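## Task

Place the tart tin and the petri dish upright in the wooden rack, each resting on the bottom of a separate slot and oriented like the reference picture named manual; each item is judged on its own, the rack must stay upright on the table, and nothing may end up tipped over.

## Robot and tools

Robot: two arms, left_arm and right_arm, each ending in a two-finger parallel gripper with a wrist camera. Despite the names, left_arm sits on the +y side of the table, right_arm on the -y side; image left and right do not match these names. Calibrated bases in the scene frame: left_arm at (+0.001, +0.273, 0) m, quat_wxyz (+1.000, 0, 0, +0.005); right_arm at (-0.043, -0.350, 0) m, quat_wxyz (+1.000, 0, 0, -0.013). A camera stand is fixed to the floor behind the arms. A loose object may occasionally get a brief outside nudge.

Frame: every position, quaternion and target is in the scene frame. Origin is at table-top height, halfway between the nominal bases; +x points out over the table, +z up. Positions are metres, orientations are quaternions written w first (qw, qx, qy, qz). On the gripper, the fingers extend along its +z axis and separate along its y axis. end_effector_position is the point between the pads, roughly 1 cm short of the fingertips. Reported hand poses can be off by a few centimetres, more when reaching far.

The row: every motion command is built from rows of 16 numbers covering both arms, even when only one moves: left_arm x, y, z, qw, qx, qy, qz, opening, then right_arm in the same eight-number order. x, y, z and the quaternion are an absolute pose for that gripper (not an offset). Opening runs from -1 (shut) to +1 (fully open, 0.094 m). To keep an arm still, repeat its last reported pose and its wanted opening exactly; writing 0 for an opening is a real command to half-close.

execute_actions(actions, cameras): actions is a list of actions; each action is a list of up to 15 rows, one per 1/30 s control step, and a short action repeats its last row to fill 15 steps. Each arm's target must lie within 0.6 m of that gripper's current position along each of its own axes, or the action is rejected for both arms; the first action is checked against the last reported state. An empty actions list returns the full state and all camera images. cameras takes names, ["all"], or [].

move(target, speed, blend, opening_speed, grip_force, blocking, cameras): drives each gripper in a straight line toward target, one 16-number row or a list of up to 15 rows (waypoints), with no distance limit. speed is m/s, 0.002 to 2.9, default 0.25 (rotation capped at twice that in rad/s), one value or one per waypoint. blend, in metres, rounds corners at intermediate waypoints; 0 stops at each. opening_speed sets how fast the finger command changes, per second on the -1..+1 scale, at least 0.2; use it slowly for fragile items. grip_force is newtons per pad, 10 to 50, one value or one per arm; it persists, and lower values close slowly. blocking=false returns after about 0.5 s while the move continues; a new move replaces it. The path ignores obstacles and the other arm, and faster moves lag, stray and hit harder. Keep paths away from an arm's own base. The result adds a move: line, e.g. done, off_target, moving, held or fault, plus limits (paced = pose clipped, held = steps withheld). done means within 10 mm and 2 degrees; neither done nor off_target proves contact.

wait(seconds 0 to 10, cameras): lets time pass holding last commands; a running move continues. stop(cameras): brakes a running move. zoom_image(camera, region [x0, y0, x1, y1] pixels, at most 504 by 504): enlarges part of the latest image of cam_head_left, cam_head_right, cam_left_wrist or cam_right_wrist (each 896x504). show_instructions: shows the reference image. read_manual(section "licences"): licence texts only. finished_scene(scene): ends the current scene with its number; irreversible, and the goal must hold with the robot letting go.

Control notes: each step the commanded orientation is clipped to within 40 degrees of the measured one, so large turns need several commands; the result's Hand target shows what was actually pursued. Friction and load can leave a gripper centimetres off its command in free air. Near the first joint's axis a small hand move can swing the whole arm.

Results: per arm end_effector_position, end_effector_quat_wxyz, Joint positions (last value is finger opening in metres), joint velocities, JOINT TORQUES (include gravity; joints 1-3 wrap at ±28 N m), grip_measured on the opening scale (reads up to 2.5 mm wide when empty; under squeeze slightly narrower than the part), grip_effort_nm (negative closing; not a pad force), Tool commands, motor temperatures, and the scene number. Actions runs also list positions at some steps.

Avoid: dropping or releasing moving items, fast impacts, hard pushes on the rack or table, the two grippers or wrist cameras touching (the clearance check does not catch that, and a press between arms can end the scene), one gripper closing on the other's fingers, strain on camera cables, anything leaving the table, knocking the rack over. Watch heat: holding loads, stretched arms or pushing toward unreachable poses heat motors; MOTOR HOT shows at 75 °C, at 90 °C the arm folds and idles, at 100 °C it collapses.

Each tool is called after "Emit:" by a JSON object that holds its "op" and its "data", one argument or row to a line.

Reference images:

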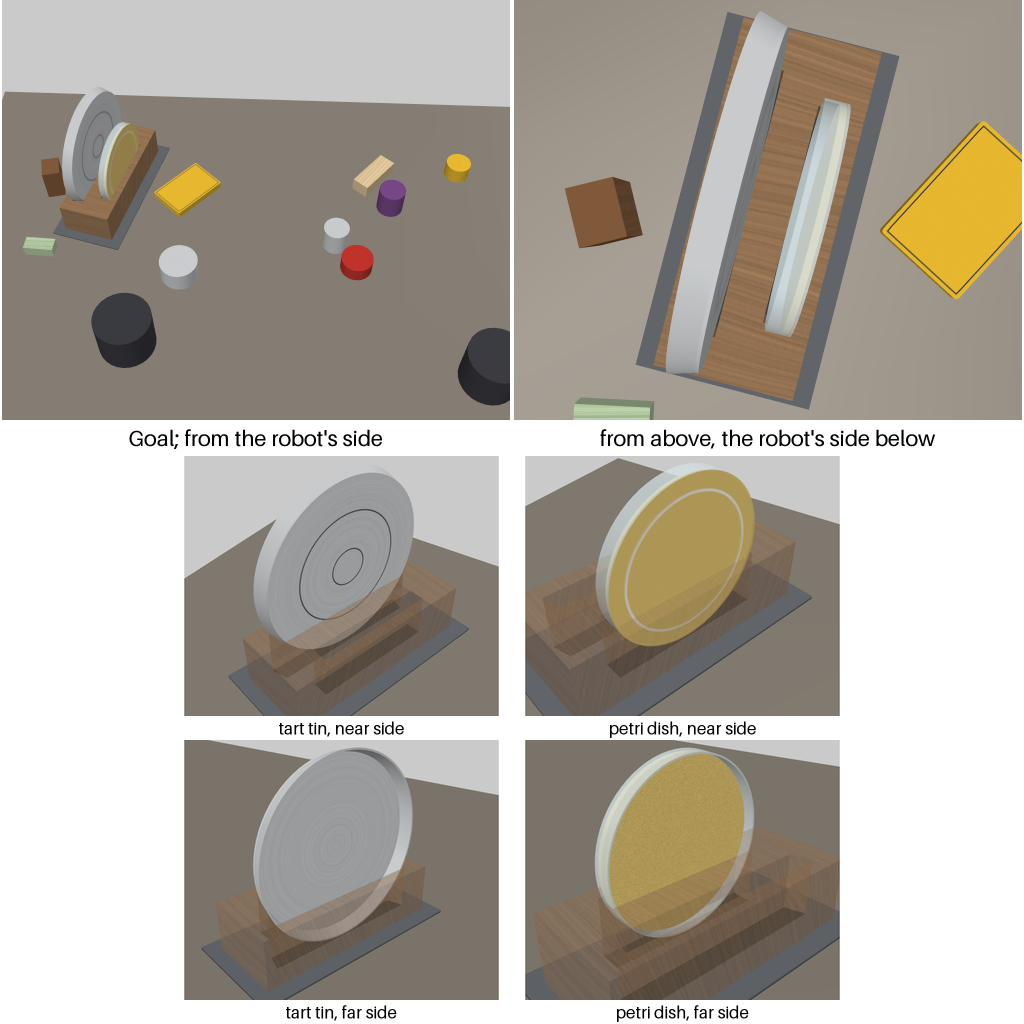

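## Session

Emit:
{"op": "execute_actions", "data": {
  "actions": []
}}

Emit:
{"op": "show_instructions", "data": {

}}

Scene clock: 0.00 s.
left_arm: end_effector_position=(+0.3722, +0.2919, +0.2356) grip_measured=+1.000 grip_effort_nm=n/a end_effector_quat_wxyz=(+0.721, -0.049, +0.683, -0.108) | right_arm: end_effector_position=(+0.2942, -0.3486, +0.1902) grip_measured=+1.000 grip_effort_nm=n/a end_effector_quat_wxyz=(+0.731, +0.021, +0.672, -0.120)
Joint positions: left_arm=[0.156 1.161 0.329 0.896 0.242 -0.236 0.094] | right_arm=[0.244 1.313 0.101 1.317 0.409 -0.174 0.094]
Joint velocities: within noise
Joint torques (N m): no reading
Motor temperatures (°C): left_arm=[24 36 29 29 27 24 24] | right_arm=[24 26 32 25 25 25 26]
Heat: left arm: 36 °C; right arm: 32 °C.
Hand target: left_arm +0.3723, +0.2918, +0.2471; +0.732, -0.045, +0.672, -0.107 | right_arm +0.2947, -0.3485, +0.1895; +0.729, +0.020, +0.674, -0.120
Tool commands: left_gripper/opening=+1.0 right_gripper/opening=+1.0
camera_calibration:
cam_left_wrist: T_world_to_cam=[[-0.098719, -0.906385, 0.410757, 0.199047], [-0.524169, -0.303505, -0.795696, 0.506222], [0.845873, -0.293856, -0.445137, -0.0214416], [0, 0, 0, 1]] pos_world=[0.303133, 0.327753, 0.311495]
cam_right_wrist: T_world_to_cam=[[-0.242625, -0.926487, 0.287671, -0.313185], [-0.527037, -0.123073, -0.840883, 0.30494], [0.814472, -0.355633, -0.458433, -0.177982], [0, 0, 0, 1]] pos_world=[0.229689, -0.315928, 0.264921]

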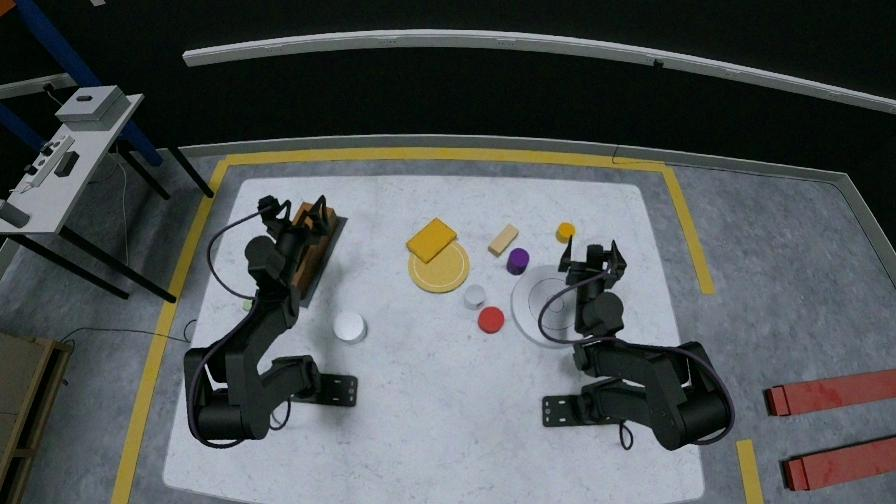

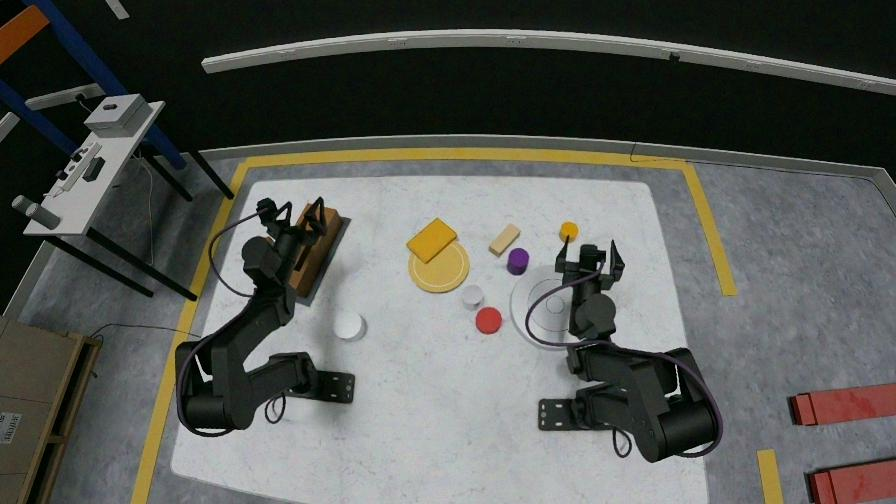

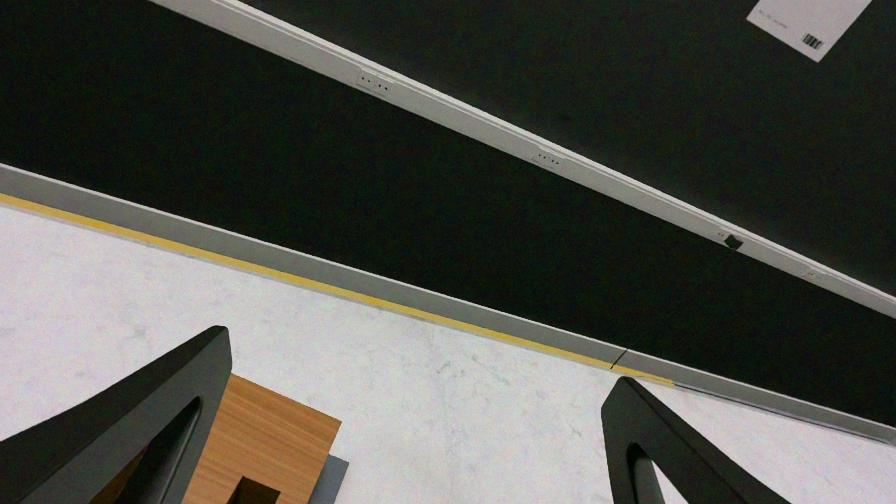

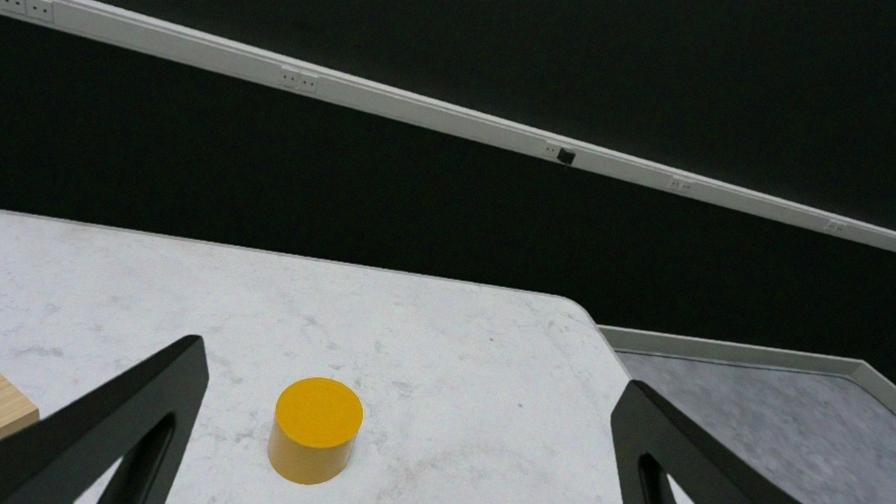

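Reference images for this scene: manual.

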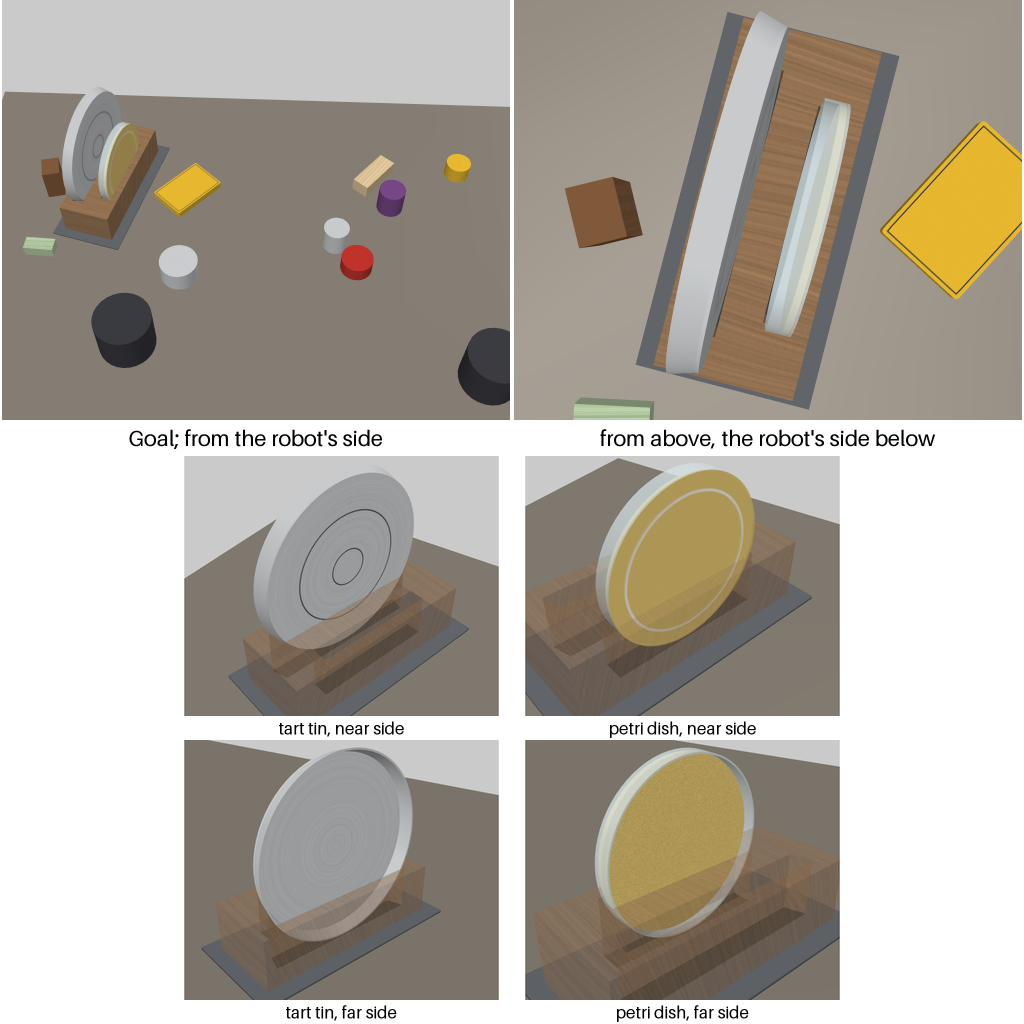

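Emit:
{"op": "zoom_image", "data": {
  "camera": "cam_head_left",
  "region": [380, 200, 640, 360]
}}

Emit:
{"op": "zoom_image", "data": {
  "camera": "cam_head_right",
  "region": [220, 180, 500, 360]
}}

Scaled by 1.938 from the camera's 896x504 image, which has a finer 1280x720 frame.

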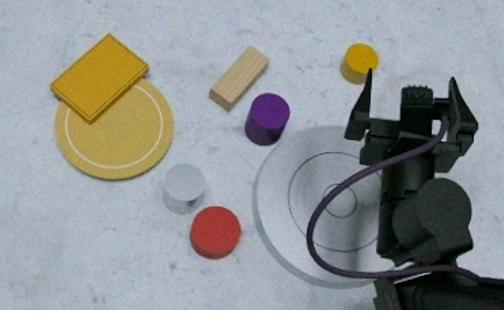

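Scaled by 1.800 from the camera's 896x504 image, which has a finer 1280x720 frame.

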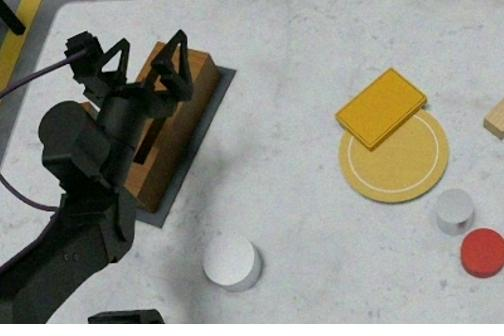

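Emit:
{"op": "move", "data": {
  "target": [0.20, 0.20, 0.32, 0.3536, 0.3536, 0.8536, -0.1464, 1.0, 0.15, -0.42, 0.32, 0.3696, -0.2391, 0.8924, 0.0990, 1.0],
  "speed": 0.2,
  "cameras": ["all"]
}}

Scene clock: 242.13 s.
left_arm: end_effector_position=(+0.2013, +0.2019, +0.3139) grip_measured=+1.000 grip_effort_nm=0.00 end_effector_quat_wxyz=(+0.349, +0.344, +0.859, -0.148) | right_arm: end_effector_position=(+0.1532, -0.4244, +0.3159) grip_measured=+1.000 grip_effort_nm=0.01 end_effector_quat_wxyz=(+0.401, -0.186, +0.897, -0.027)
Joint positions: left_arm=[0.148 1.019 1.465 -1.491 0.603 0.754 0.094] | right_arm=[-0.943 1.028 1.457 -1.545 -0.718 -1.206 0.094]
Joint torques (N m): left_arm=[-0.55 0.39 6.93 1.19 0.28 0.1] | right_arm=[0.23 -0.68 7.28 0.93 -0.38 0.03]
Motor temperatures (°C): left_arm=[24 32 31 38 26 24 24] | right_arm=[24 27 32 35 25 25 26]
Heat: left arm: 38 °C; right arm: 35 °C.
Hand target: left_arm +0.1999, +0.2000, +0.3199; +0.354, +0.353, +0.854, -0.146 | right_arm +0.1510, -0.4197, +0.3195; +0.401, -0.186, +0.897, -0.024
Off the commanded pose: left_arm 0.007 m, 1 deg | right_arm 0.007 m, 16 deg.
joint sent to its limit (right arm) — joint 4 (wrist pitch), lower limit. The joint targets are off in orientation, not in position.
move: off_target (right_arm)
camera_calibration:
cam_left_wrist: T_world_to_cam=[[-0.577639, -0.800849, 0.15803, 0.222952], [-0.814155, 0.551228, -0.182481, 0.144982], [0.0590292, -0.234069, -0.970426, 0.442699], [0, 0, 0, 1]] pos_world=[0.220691, 0.202254, 0.42083]
cam_right_wrist: T_world_to_cam=[[0.384195, -0.861179, 0.332812, -0.53631], [-0.875252, -0.454452, -0.165551, 0.0263659], [0.293816, -0.227691, -0.928347, 0.249975], [0, 0, 0, 1]] pos_world=[0.155678, -0.39296, 0.414919]

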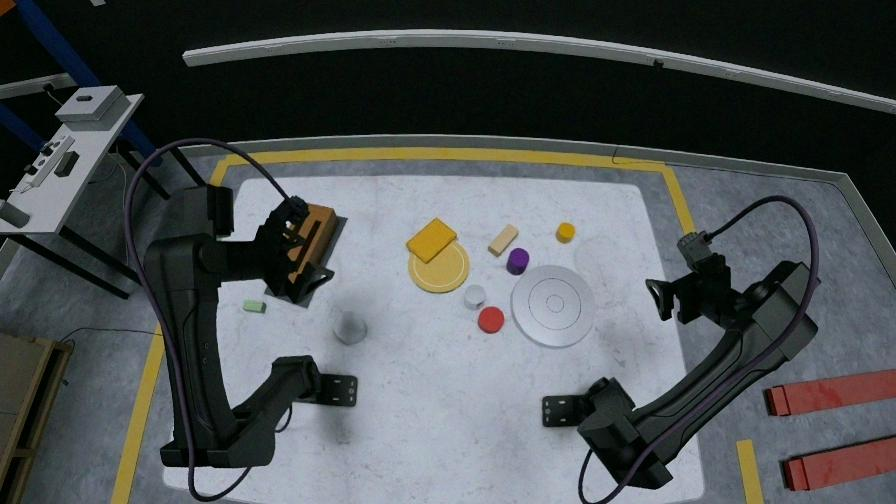

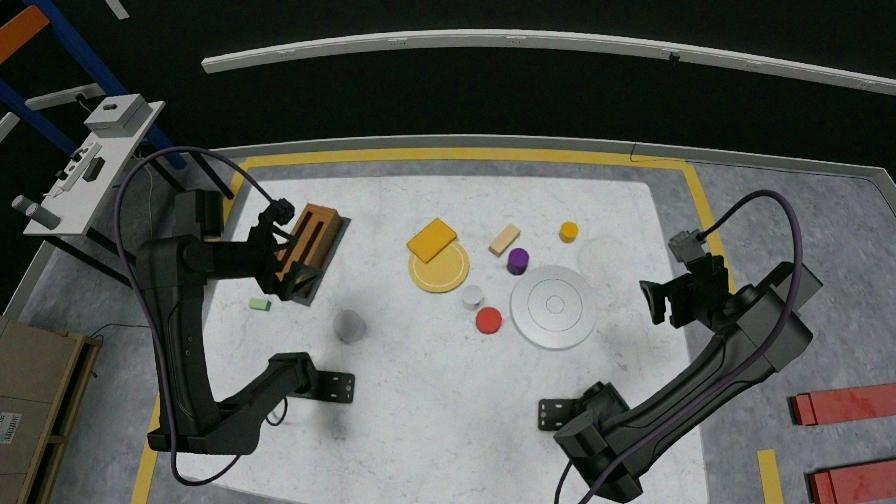

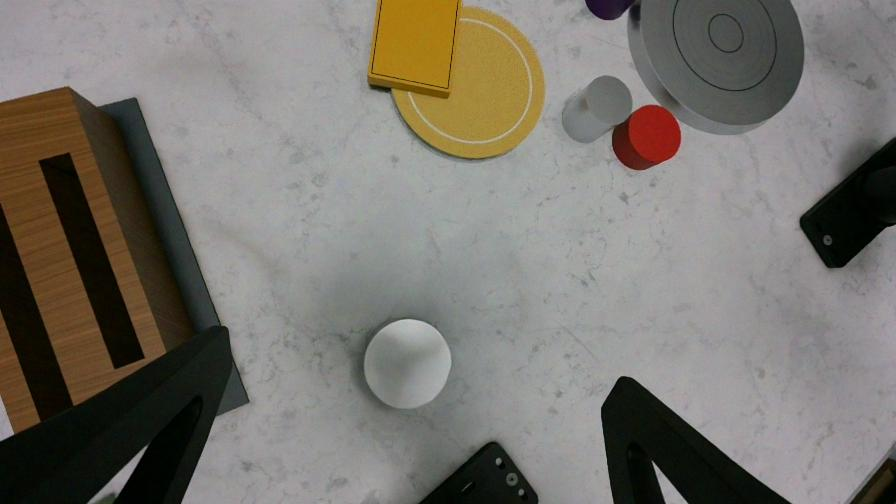

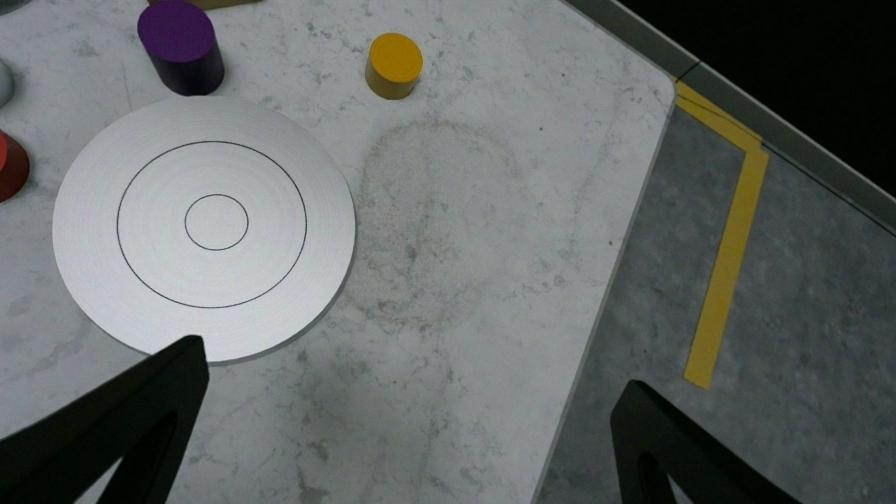

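Emit:
{"op": "zoom_image", "data": {
  "camera": "cam_left_wrist",
  "region": [340, 0, 820, 180]
}}

Emit:
{"op": "zoom_image", "data": {
  "camera": "cam_head_left",
  "region": [230, 180, 500, 360]
}}

Scaled by 1.050 from the camera's 896x504 image, which has a finer 1280x720 frame.

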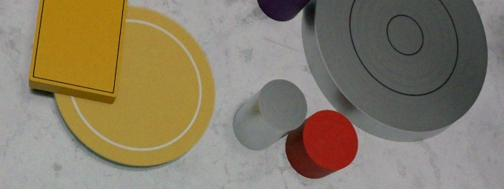

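Scaled by 1.867 from the camera's 896x504 image, which has a finer 1280x720 frame.

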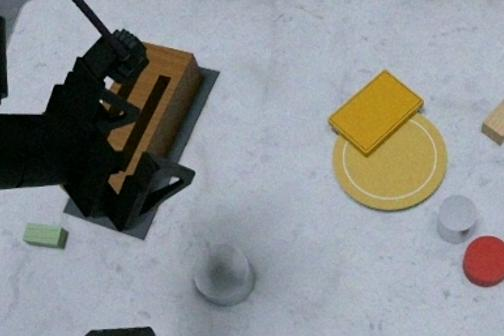

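Emit:
{"op": "move", "data": {
  "target": [0.20, 0.20, 0.32, 0.3536, 0.3536, 0.8536, -0.1464, 1.0, 0.30, -0.05, 0.10, 0.3148, -0.3672, 0.8650, 0.1336, -1.0],
  "speed": 0.2,
  "cameras": ["all"]
}}

Scene clock: 407.27 s.
left_arm: end_effector_position=(+0.2013, +0.2019, +0.3139) grip_measured=+1.000 grip_effort_nm=0.00 end_effector_quat_wxyz=(+0.349, +0.345, +0.859, -0.148) | right_arm: end_effector_position=(+0.2961, -0.0590, +0.0963) grip_measured=-0.977 grip_effort_nm=-1.02 end_effector_quat_wxyz=(+0.309, -0.367, +0.869, +0.124)
Joint positions: left_arm=[0.148 1.019 1.465 -1.491 0.603 0.755 0.094] | right_arm=[0.71 1.7 1.1 -0.294 -0.062 -0.095 0.001]
Joint torques (N m): left_arm=[-0.57 0.4 6.93 1.18 0.3 0.1] | right_arm=[0.51 -7.58 8.94 1.81 -0.17 0.09]
Motor temperatures (°C): left_arm=[24 30 32 32 27 25 23] | right_arm=[24 26 32 29 25 25 26]
Heat: left arm: 32 °C; right arm: 32 °C.
Hand target: left_arm +0.2000, +0.2000, +0.3199; +0.354, +0.354, +0.853, -0.146 | right_arm +0.2997, -0.0501, +0.1003; +0.315, -0.367, +0.865, +0.134
Off the commanded pose: left_arm 0.007 m, 1 deg | right_arm 0.011 m, 1 deg.
move: off_target (right_arm)
camera_calibration:
cam_left_wrist: T_world_to_cam=[[-0.577854, -0.800745, 0.157771, 0.223086], [-0.813995, 0.551459, -0.182494, 0.144906], [0.0591273, -0.23388, -0.970466, 0.442656], [0, 0, 0, 1]] pos_world=[0.220691, 0.202254, 0.42083]
cam_right_wrist: T_world_to_cam=[[0.778776, -0.611909, 0.138116, -0.286882], [-0.609637, -0.790155, -0.0632263, 0.17274], [0.147822, -0.0349617, -0.988396, 0.147682], [0, 0, 0, 1]] pos_world=[0.306894, -0.0338911, 0.196514]

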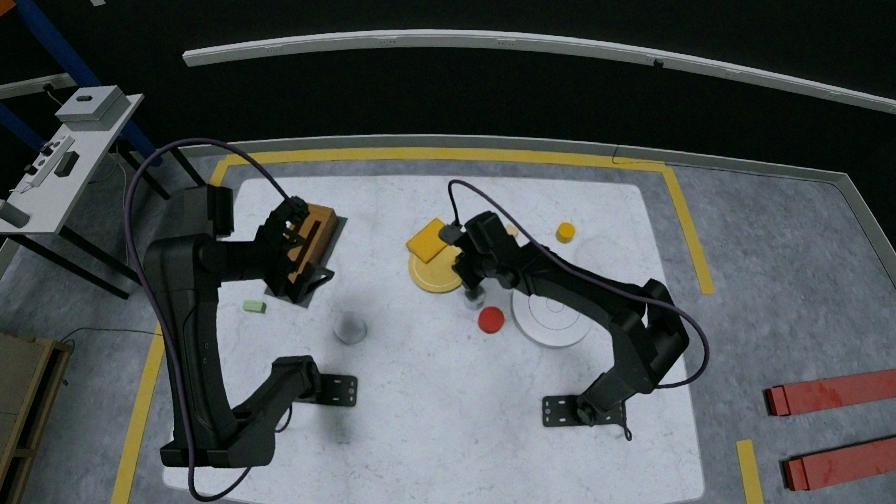

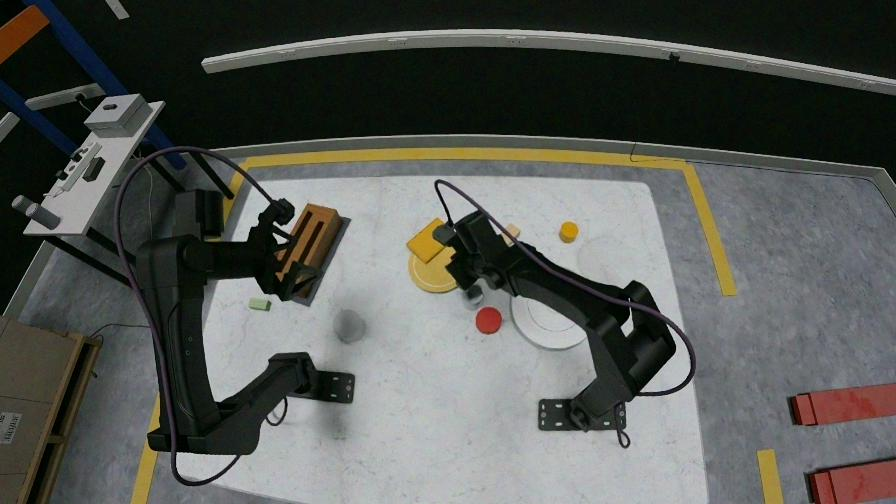

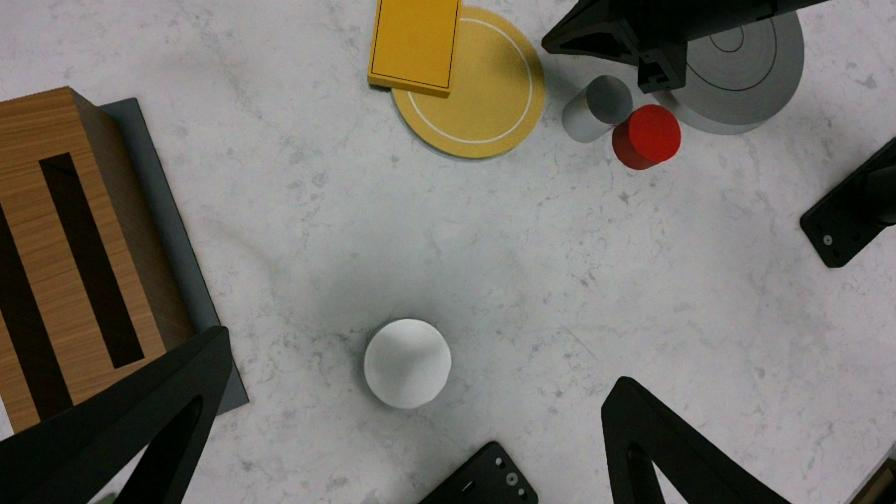

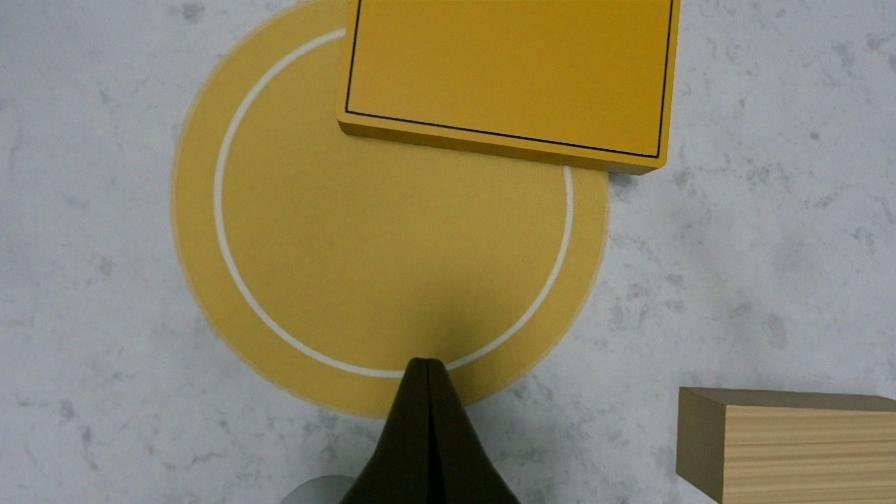

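Emit:
{"op": "move", "data": {
  "target": [0.20, 0.20, 0.32, 0.3536, 0.3536, 0.8536, -0.1464, 1.0, 0.340, -0.043, 0.058, 0.3148, -0.3672, 0.8650, 0.1336, -1.0],
  "speed": 0.1,
  "cameras": ["cam_right_wrist", "cam_left_wrist"]
}}

Scene clock: 437.37 s.
left_arm: end_effector_position=(+0.2013, +0.2019, +0.3139) grip_measured=+1.000 grip_effort_nm=0.00 end_effector_quat_wxyz=(+0.349, +0.345, +0.859, -0.148) | right_arm: end_effector_position=(+0.3328, -0.0477, +0.0577) grip_measured=-0.977 grip_effort_nm=-1.02 end_effector_quat_wxyz=(+0.309, -0.365, +0.869, +0.128)
Joint positions: left_arm=[0.148 1.019 1.465 -1.491 0.603 0.755 0.094] | right_arm=[0.668 1.887 1.164 -0.17 -0.095 -0.122 0.001]
Joint torques (N m): left_arm=[-0.57 0.39 6.93 1.18 0.3 0.1] | right_arm=[-0.65 -8.72 8.61 1.82 -0.19 -0.08]
Heat: left arm: 32 °C; right arm: 33 °C.
Hand target: left_arm +0.2000, +0.2000, +0.3199; +0.354, +0.354, +0.853, -0.146 | right_arm +0.3398, -0.0432, +0.0581; +0.315, -0.367, +0.865, +0.133
Off the commanded pose: left_arm 0.007 m, 1 deg | right_arm 0.009 m, 1 deg.
move: done
camera_calibration:
cam_left_wrist: T_world_to_cam=[[-0.577854, -0.800745, 0.157771, 0.223086], [-0.813995, 0.551459, -0.182494, 0.144906], [0.0591273, -0.23388, -0.970466, 0.442656], [0, 0, 0, 1]] pos_world=[0.220691, 0.202254, 0.42083]
cam_right_wrist: T_world_to_cam=[[0.778951, -0.613338, 0.130584, -0.30287], [-0.61006, -0.789384, -0.0685536, 0.202173], [0.145128, -0.0262644, -0.989064, 0.10587], [0, 0, 0, 1]] pos_world=[0.343894, -0.0233891, 0.158122]
Images, in order (width x height): cam_left_wrist 896x504, cam_right_wrist 896x504.

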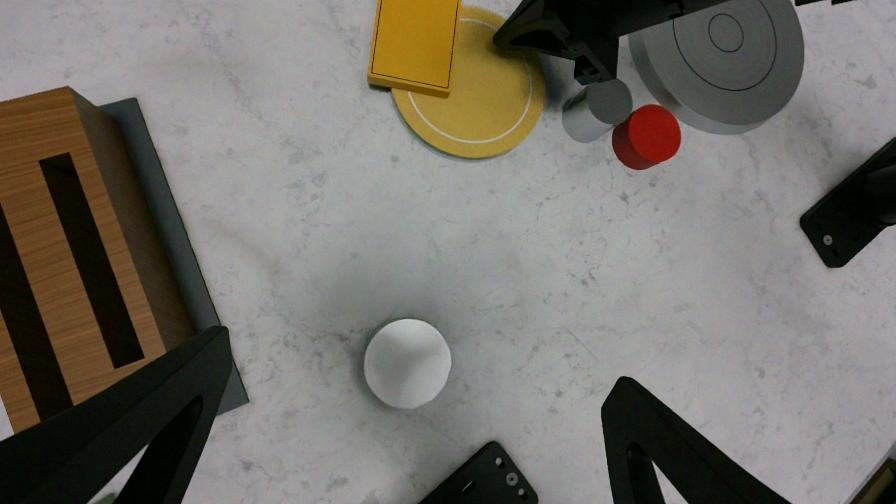

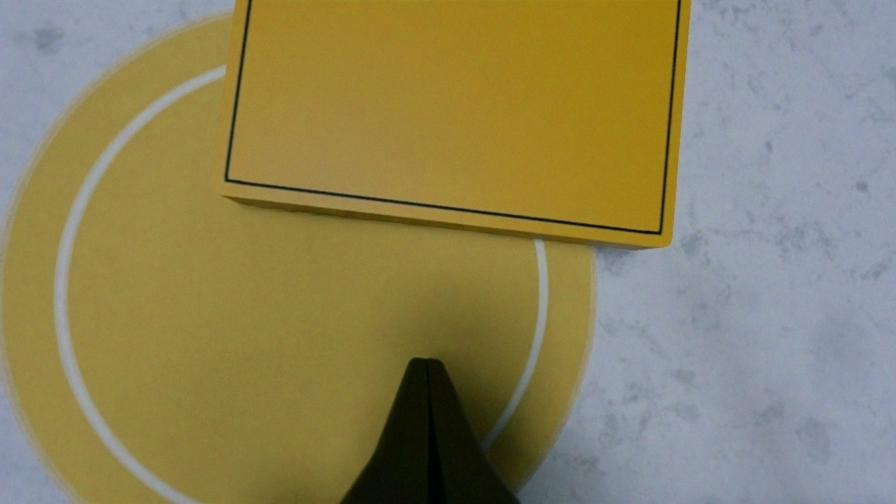

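Emit:
{"op": "move", "data": {
  "target": [
    [0.20, 0.20, 0.32, 0.3536, 0.3536, 0.8536, -0.1464, 1.0, 0.342, -0.041, 0.0505, 0.3148, -0.3672, 0.8650, 0.1336, -1.0],
    [0.20, 0.20, 0.32, 0.3536, 0.3536, 0.8536, -0.1464, 1.0, 0.378, -0.005, 0.0505, 0.3148, -0.3672, 0.8650, 0.1336, -1.0]
  ],
  "speed": 0.06,
  "blend": 0.004,
  "cameras": ["cam_right_wrist", "cam_left_wrist"]
}}

Scene clock: 454.83 s.
left_arm: end_effector_position=(+0.2013, +0.2019, +0.3139) grip_measured=+1.000 grip_effort_nm=0.00 end_effector_quat_wxyz=(+0.349, +0.345, +0.859, -0.148) | right_arm: end_effector_position=(+0.3796, -0.0096, +0.0603) grip_measured=-0.977 grip_effort_nm=-1.02 end_effector_quat_wxyz=(+0.328, -0.365, +0.861, +0.134)
Joint positions: left_arm=[0.148 1.019 1.465 -1.491 0.603 0.755 0.094] | right_arm=[0.672 2.073 1.417 -0.196 -0.095 -0.121 0.001]
Joint velocities: left_arm=[0.046 -0.002 -0.007 0.051 -0.022 -0.007 0] | right_arm=[within noise]
Joint torques (N m): left_arm=[-0.55 0.39 6.93 1.18 0.3 0.1] | right_arm=[0.83 -10.15 8.87 1.51 -0.06 0.08]
Heat: left arm: 32 °C; right arm: 33 °C.
Hand target: left_arm +0.2000, +0.2000, +0.3199; +0.354, +0.354, +0.853, -0.146 | right_arm +0.3777, -0.0054, +0.0506; +0.315, -0.367, +0.865, +0.133
Off the commanded pose: left_arm 0.007 m, 1 deg | right_arm 0.011 m, 2 deg.
move: off_target (right_arm)
camera_calibration:
cam_left_wrist: T_world_to_cam=[[-0.577854, -0.800745, 0.157771, 0.223086], [-0.813995, 0.551459, -0.182494, 0.144906], [0.0591273, -0.23388, -0.970466, 0.442656], [0, 0, 0, 1]] pos_world=[0.220691, 0.202254, 0.42083]
cam_right_wrist: T_world_to_cam=[[0.776732, -0.613961, 0.140498, -0.316089], [-0.604239, -0.789336, -0.108828, 0.261176], [0.177717, -0.000363928, -0.984082, 0.0902134], [0, 0, 0, 1]] pos_world=[0.387297, 0.0121227, 0.161611]
Images, in order (width x height): cam_left_wrist 896x504, cam_right_wrist 896x504.

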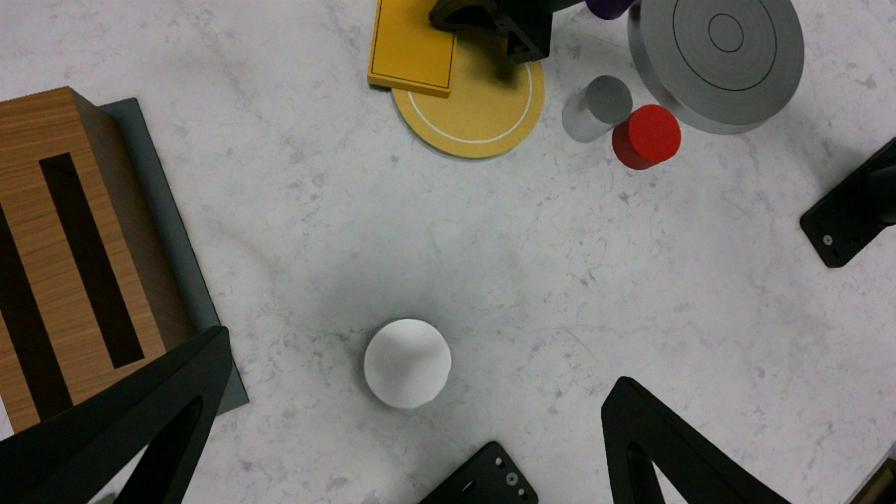

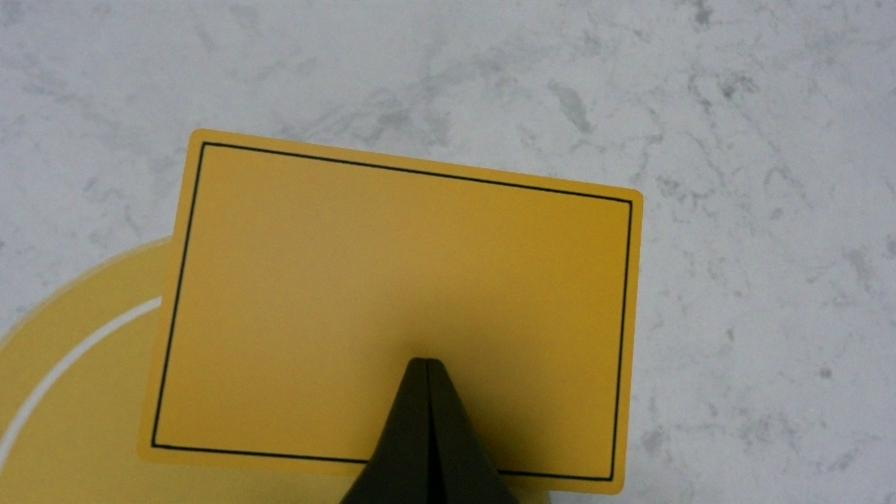

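Emit:
{"op": "move", "data": {
  "target": [
    [0.20, 0.20, 0.32, 0.3536, 0.3536, 0.8536, -0.1464, 1.0, 0.375, -0.008, 0.085, 0.3148, -0.3672, 0.8650, 0.1336, -1.0],
    [0.20, 0.20, 0.32, 0.3536, 0.3536, 0.8536, -0.1464, 1.0, 0.338, -0.045, 0.080, 0.3148, -0.3672, 0.8650, 0.1336, -1.0],
    [0.20, 0.20, 0.32, 0.3536, 0.3536, 0.8536, -0.1464, 1.0, 0.338, -0.045, 0.046, 0.3148, -0.3672, 0.8650, 0.1336, -1.0]
  ],
  "speed": 0.1,
  "blend": 0.01,
  "cameras": ["cam_right_wrist", "cam_left_wrist"]
}}

Scene clock: 470.03 s.
left_arm: end_effector_position=(+0.2013, +0.2019, +0.3139) grip_measured=+1.000 grip_effort_nm=0.00 end_effector_quat_wxyz=(+0.349, +0.345, +0.859, -0.148) | right_arm: end_effector_position=(+0.3379, -0.0408, +0.0560) grip_measured=-0.977 grip_effort_nm=-1.02 end_effector_quat_wxyz=(+0.322, -0.367, +0.863, +0.132)
Joint positions: left_arm=[0.148 1.019 1.465 -1.491 0.603 0.755 0.094] | right_arm=[0.672 1.908 1.165 -0.123 -0.095 -0.123 0.001]
Joint torques (N m): left_arm=[-0.57 0.4 6.94 1.18 0.3 0.1] | right_arm=[-1.18 -9.55 5.55 1.9 -0.18 -0.07]
Heat: left arm: 32 °C; right arm: 33 °C.
Hand target: left_arm +0.2000, +0.2000, +0.3199; +0.354, +0.354, +0.853, -0.146 | right_arm +0.3378, -0.0452, +0.0460; +0.315, -0.367, +0.865, +0.133
Off the commanded pose: left_arm 0.007 m, 1 deg | right_arm 0.011 m, 1 deg.
move: off_target (right_arm)
camera_calibration:
cam_left_wrist: T_world_to_cam=[[-0.577854, -0.800745, 0.157771, 0.223086], [-0.813995, 0.551459, -0.182494, 0.144906], [0.0591273, -0.23388, -0.970466, 0.442656], [0, 0, 0, 1]] pos_world=[0.220691, 0.202254, 0.42083]
cam_right_wrist: T_world_to_cam=[[0.779604, -0.610914, 0.137843, -0.30296], [-0.603496, -0.791647, -0.0953278, 0.209752], [0.16736, -0.00886998, -0.985856, 0.0966923], [0, 0, 0, 1]] pos_world=[0.346591, -0.0181754, 0.157081]
Images, in order (width x height): cam_left_wrist 896x504, cam_right_wrist 896x504.

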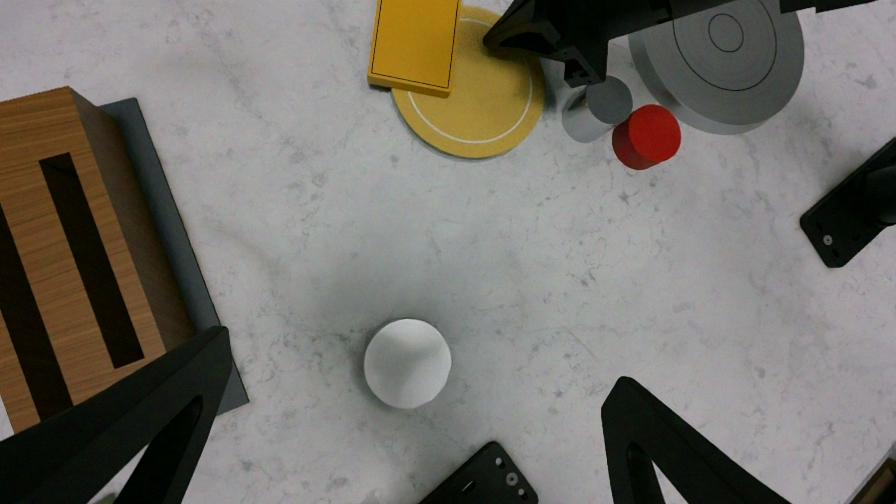

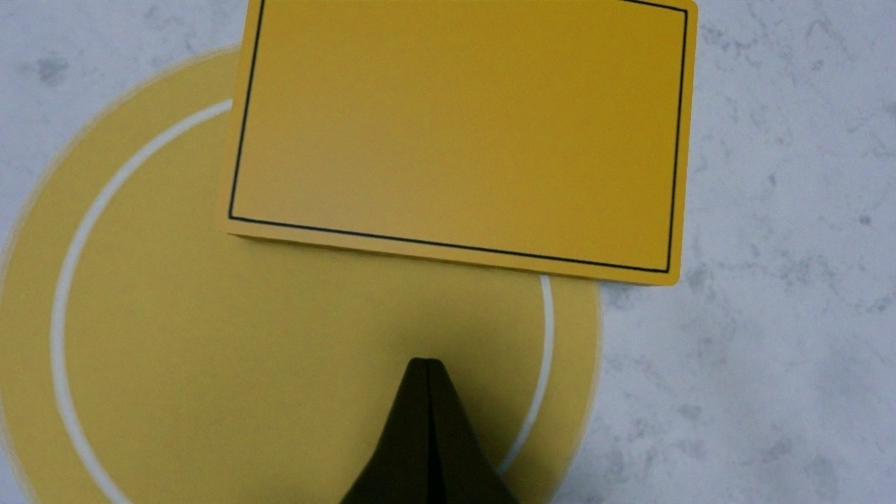

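Emit:
{"op": "move", "data": {
  "target": [
    [0.20, 0.20, 0.32, 0.3536, 0.3536, 0.8536, -0.1464, 1.0, 0.338, -0.045, 0.034, 0.3148, -0.3672, 0.8650, 0.1336, -1.0],
    [0.20, 0.20, 0.32, 0.3536, 0.3536, 0.8536, -0.1464, 1.0, 0.362, -0.021, 0.034, 0.3148, -0.3672, 0.8650, 0.1336, -1.0]
  ],
  "speed": 0.05,
  "cameras": ["cam_right_wrist"]
}}

Scene clock: 489.87 s.
left_arm: end_effector_position=(+0.2013, +0.2019, +0.3139) grip_measured=+1.000 grip_effort_nm=0.00 end_effector_quat_wxyz=(+0.349, +0.345, +0.859, -0.148) | right_arm: end_effector_position=(+0.3615, -0.0228, +0.0428) grip_measured=-0.977 grip_effort_nm=-1.02 end_effector_quat_wxyz=(+0.327, -0.366, +0.861, +0.134)
Joint positions: left_arm=[0.148 1.019 1.465 -1.491 0.603 0.755 0.094] | right_arm=[0.672 2.027 1.271 -0.096 -0.096 -0.123 0.001]
Joint torques (N m): left_arm=[-0.57 0.4 6.94 1.18 0.3 0.1] | right_arm=[0.08 -9.57 8.57 1.5 -0.1 0.03]
Heat: left arm: 32 °C; right arm: 32 °C.
Hand target: left_arm +0.2000, +0.2000, +0.3199; +0.354, +0.354, +0.853, -0.146 | right_arm +0.3617, -0.0213, +0.0340; +0.315, -0.367, +0.865, +0.134
Off the commanded pose: left_arm 0.007 m, 1 deg | right_arm 0.009 m, 2 deg.
move: done
camera_calibration:
cam_right_wrist: T_world_to_cam=[[0.778696, -0.611533, 0.140213, -0.308289], [-0.601981, -0.791219, -0.107664, 0.236993], [0.176779, -0.000567722, -0.98425, 0.0765723], [0, 0, 0, 1]] pos_world=[0.369192, -0.000972639, 0.144108]
Images, in order (width x height): cam_right_wrist 896x504.

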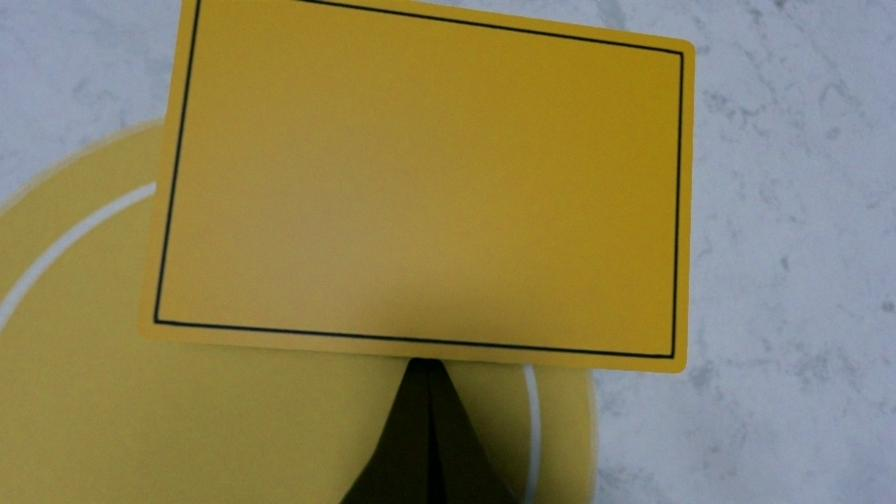

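Emit:
{"op": "move", "data": {
  "target": [0.20, 0.20, 0.32, 0.3536, 0.3536, 0.8536, -0.1464, 1.0, 0.395, 0.012, 0.034, 0.3148, -0.3672, 0.8650, 0.1336, -1.0],
  "speed": 0.05,
  "cameras": ["cam_right_wrist", "cam_left_wrist"]
}}

Scene clock: 498.07 s.
left_arm: end_effector_position=(+0.2013, +0.2019, +0.3139) grip_measured=+1.000 grip_effort_nm=0.00 end_effector_quat_wxyz=(+0.349, +0.345, +0.859, -0.148) | right_arm: end_effector_position=(+0.3964, +0.0083, +0.0457) grip_measured=-0.977 grip_effort_nm=-1.02 end_effector_quat_wxyz=(+0.328, -0.366, +0.860, +0.137)
Joint positions: left_arm=[0.148 1.019 1.465 -1.491 0.603 0.755 0.094] | right_arm=[0.679 2.18 1.524 -0.193 -0.096 -0.116 0.001]
Joint torques (N m): left_arm=[-0.57 0.4 6.93 1.18 0.3 0.1] | right_arm=[0.85 -10.97 8.9 1.52 -0.02 0.07]
Heat: left arm: 32 °C; right arm: 32 °C.
Hand target: left_arm +0.2000, +0.2000, +0.3199; +0.354, +0.354, +0.853, -0.146 | right_arm +0.3946, +0.0117, +0.0341; +0.315, -0.367, +0.865, +0.134
Off the commanded pose: left_arm 0.007 m, 1 deg | right_arm 0.012 m, 2 deg.
move: off_target (right_arm)
camera_calibration:
cam_left_wrist: T_world_to_cam=[[-0.577854, -0.800745, 0.157771, 0.223086], [-0.813995, 0.551459, -0.182494, 0.144906], [0.0591273, -0.23388, -0.970466, 0.442656], [0, 0, 0, 1]] pos_world=[0.220691, 0.202254, 0.42083]
cam_right_wrist: T_world_to_cam=[[0.779657, -0.611155, 0.136475, -0.317081], [-0.600848, -0.791494, -0.111886, 0.28263], [0.176399, 0.00523177, -0.984305, 0.0733708], [0, 0, 0, 1]] pos_world=[0.40409, 0.0295308, 0.147115]
Images, in order (width x height): cam_left_wrist 896x504, cam_right_wrist 896x504.

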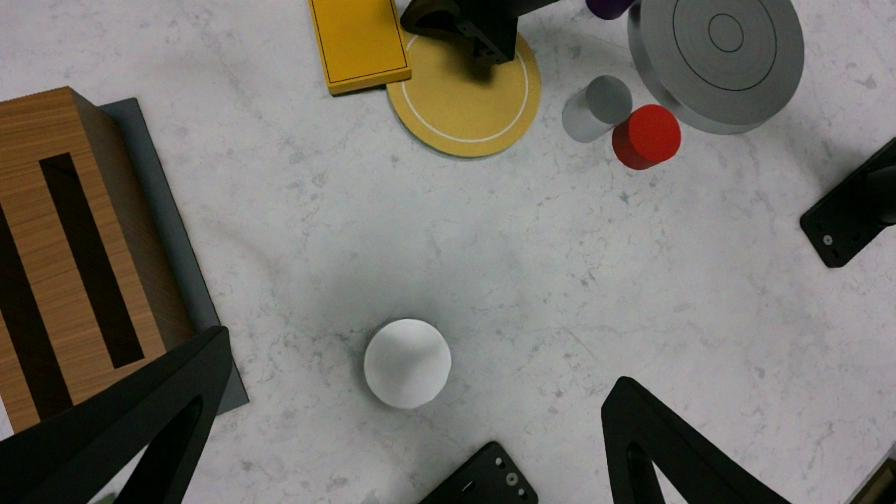

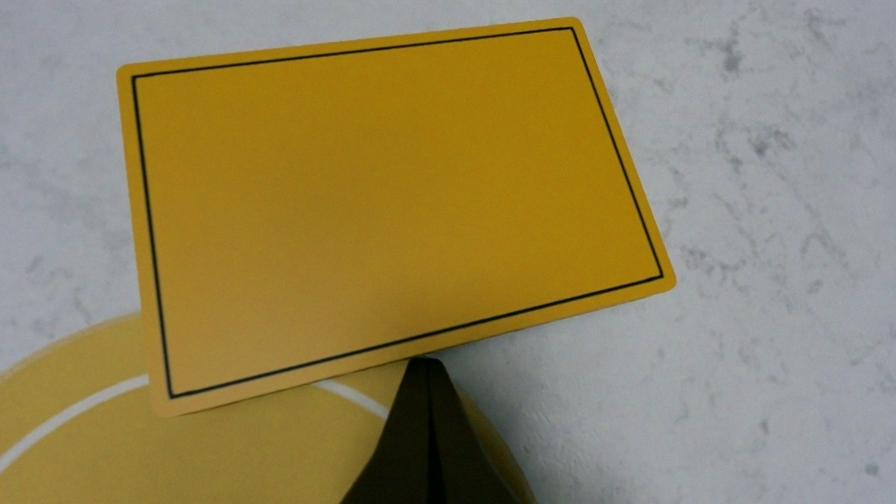

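Emit:
{"op": "move", "data": {
  "target": [
    [0.20, 0.20, 0.32, 0.3536, 0.3536, 0.8536, -0.1464, 1.0, 0.389, 0.000, 0.036, 0.3148, -0.3672, 0.8650, 0.1336, -1.0],
    [0.20, 0.20, 0.32, 0.3536, 0.3536, 0.8536, -0.1464, 1.0, 0.364, 0.010, 0.036, 0.3148, -0.3672, 0.8650, 0.1336, -1.0],
    [0.20, 0.20, 0.32, 0.3536, 0.3536, 0.8536, -0.1464, 1.0, 0.384, 0.056, 0.032, 0.3148, -0.3672, 0.8650, 0.1336, -1.0]
  ],
  "speed": 0.05,
  "blend": 0.003,
  "cameras": ["cam_right_wrist", "cam_left_wrist"]
}}

Scene clock: 513.40 s.
left_arm: end_effector_position=(+0.2013, +0.2019, +0.3139) grip_measured=+1.000 grip_effort_nm=0.00 end_effector_quat_wxyz=(+0.349, +0.345, +0.859, -0.148) | right_arm: end_effector_position=(+0.3852, +0.0537, +0.0454) grip_measured=-0.977 grip_effort_nm=-1.02 end_effector_quat_wxyz=(+0.328, -0.367, +0.859, +0.140)
Joint positions: left_arm=[0.148 1.019 1.465 -1.491 0.603 0.755 0.094] | right_arm=[0.768 2.254 1.644 -0.232 -0.043 -0.049 0.001]
Joint torques (N m): left_arm=[-0.55 0.4 6.93 1.18 0.3 0.1] | right_arm=[0.69 -11.59 9.02 1.5 0.04 0.1]
Heat: left arm: 33 °C; right arm: 33 °C.
Hand target: left_arm +0.2000, +0.2000, +0.3199; +0.354, +0.354, +0.853, -0.146 | right_arm +0.3836, +0.0557, +0.0322; +0.315, -0.367, +0.865, +0.134
Off the commanded pose: left_arm 0.007 m, 1 deg | right_arm 0.014 m, 2 deg.
move: off_target (right_arm)
camera_calibration:
cam_left_wrist: T_world_to_cam=[[-0.577854, -0.800745, 0.157771, 0.223086], [-0.813995, 0.551459, -0.182494, 0.144906], [0.0591273, -0.23388, -0.970466, 0.442656], [0, 0, 0, 1]] pos_world=[0.220691, 0.202254, 0.42083]
cam_right_wrist: T_world_to_cam=[[0.782284, -0.608714, 0.132284, -0.281488], [-0.597839, -0.793315, -0.115067, 0.310979], [0.174986, 0.0109306, -0.98451, 0.0750635], [0, 0, 0, 1]] pos_world=[0.392984, 0.0745381, 0.146921]
Images, in order (width x height): cam_left_wrist 896x504, cam_right_wrist 896x504.

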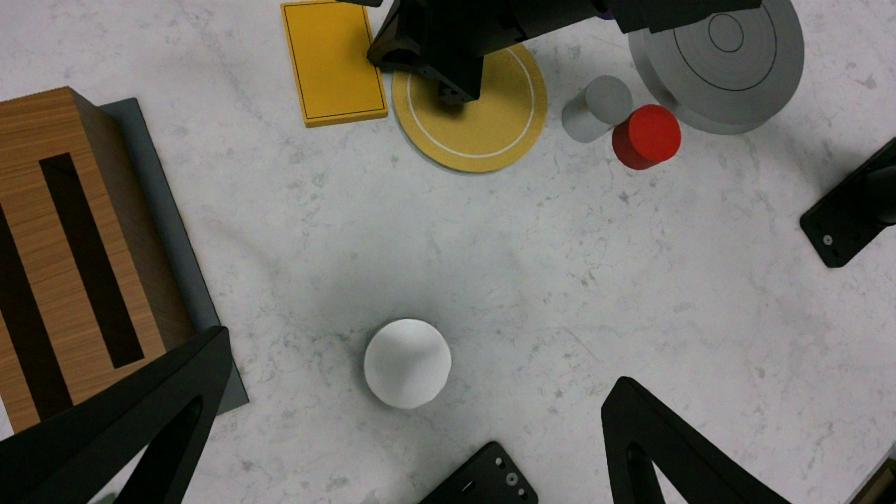

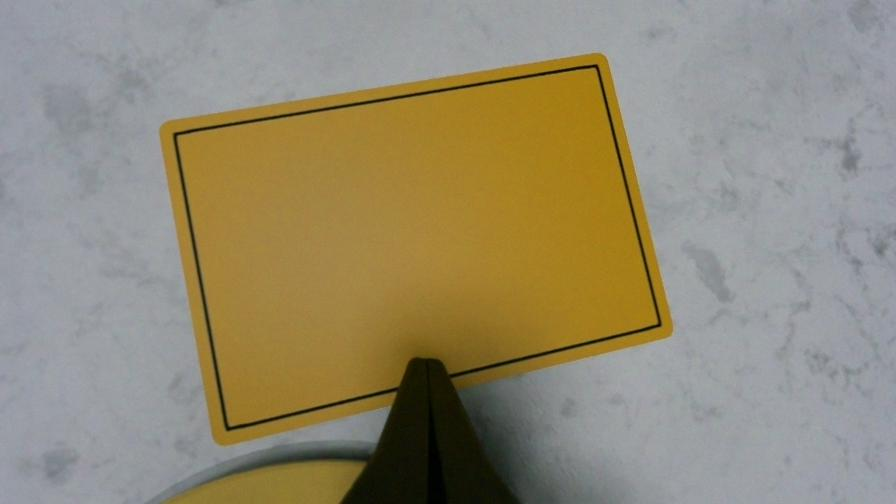

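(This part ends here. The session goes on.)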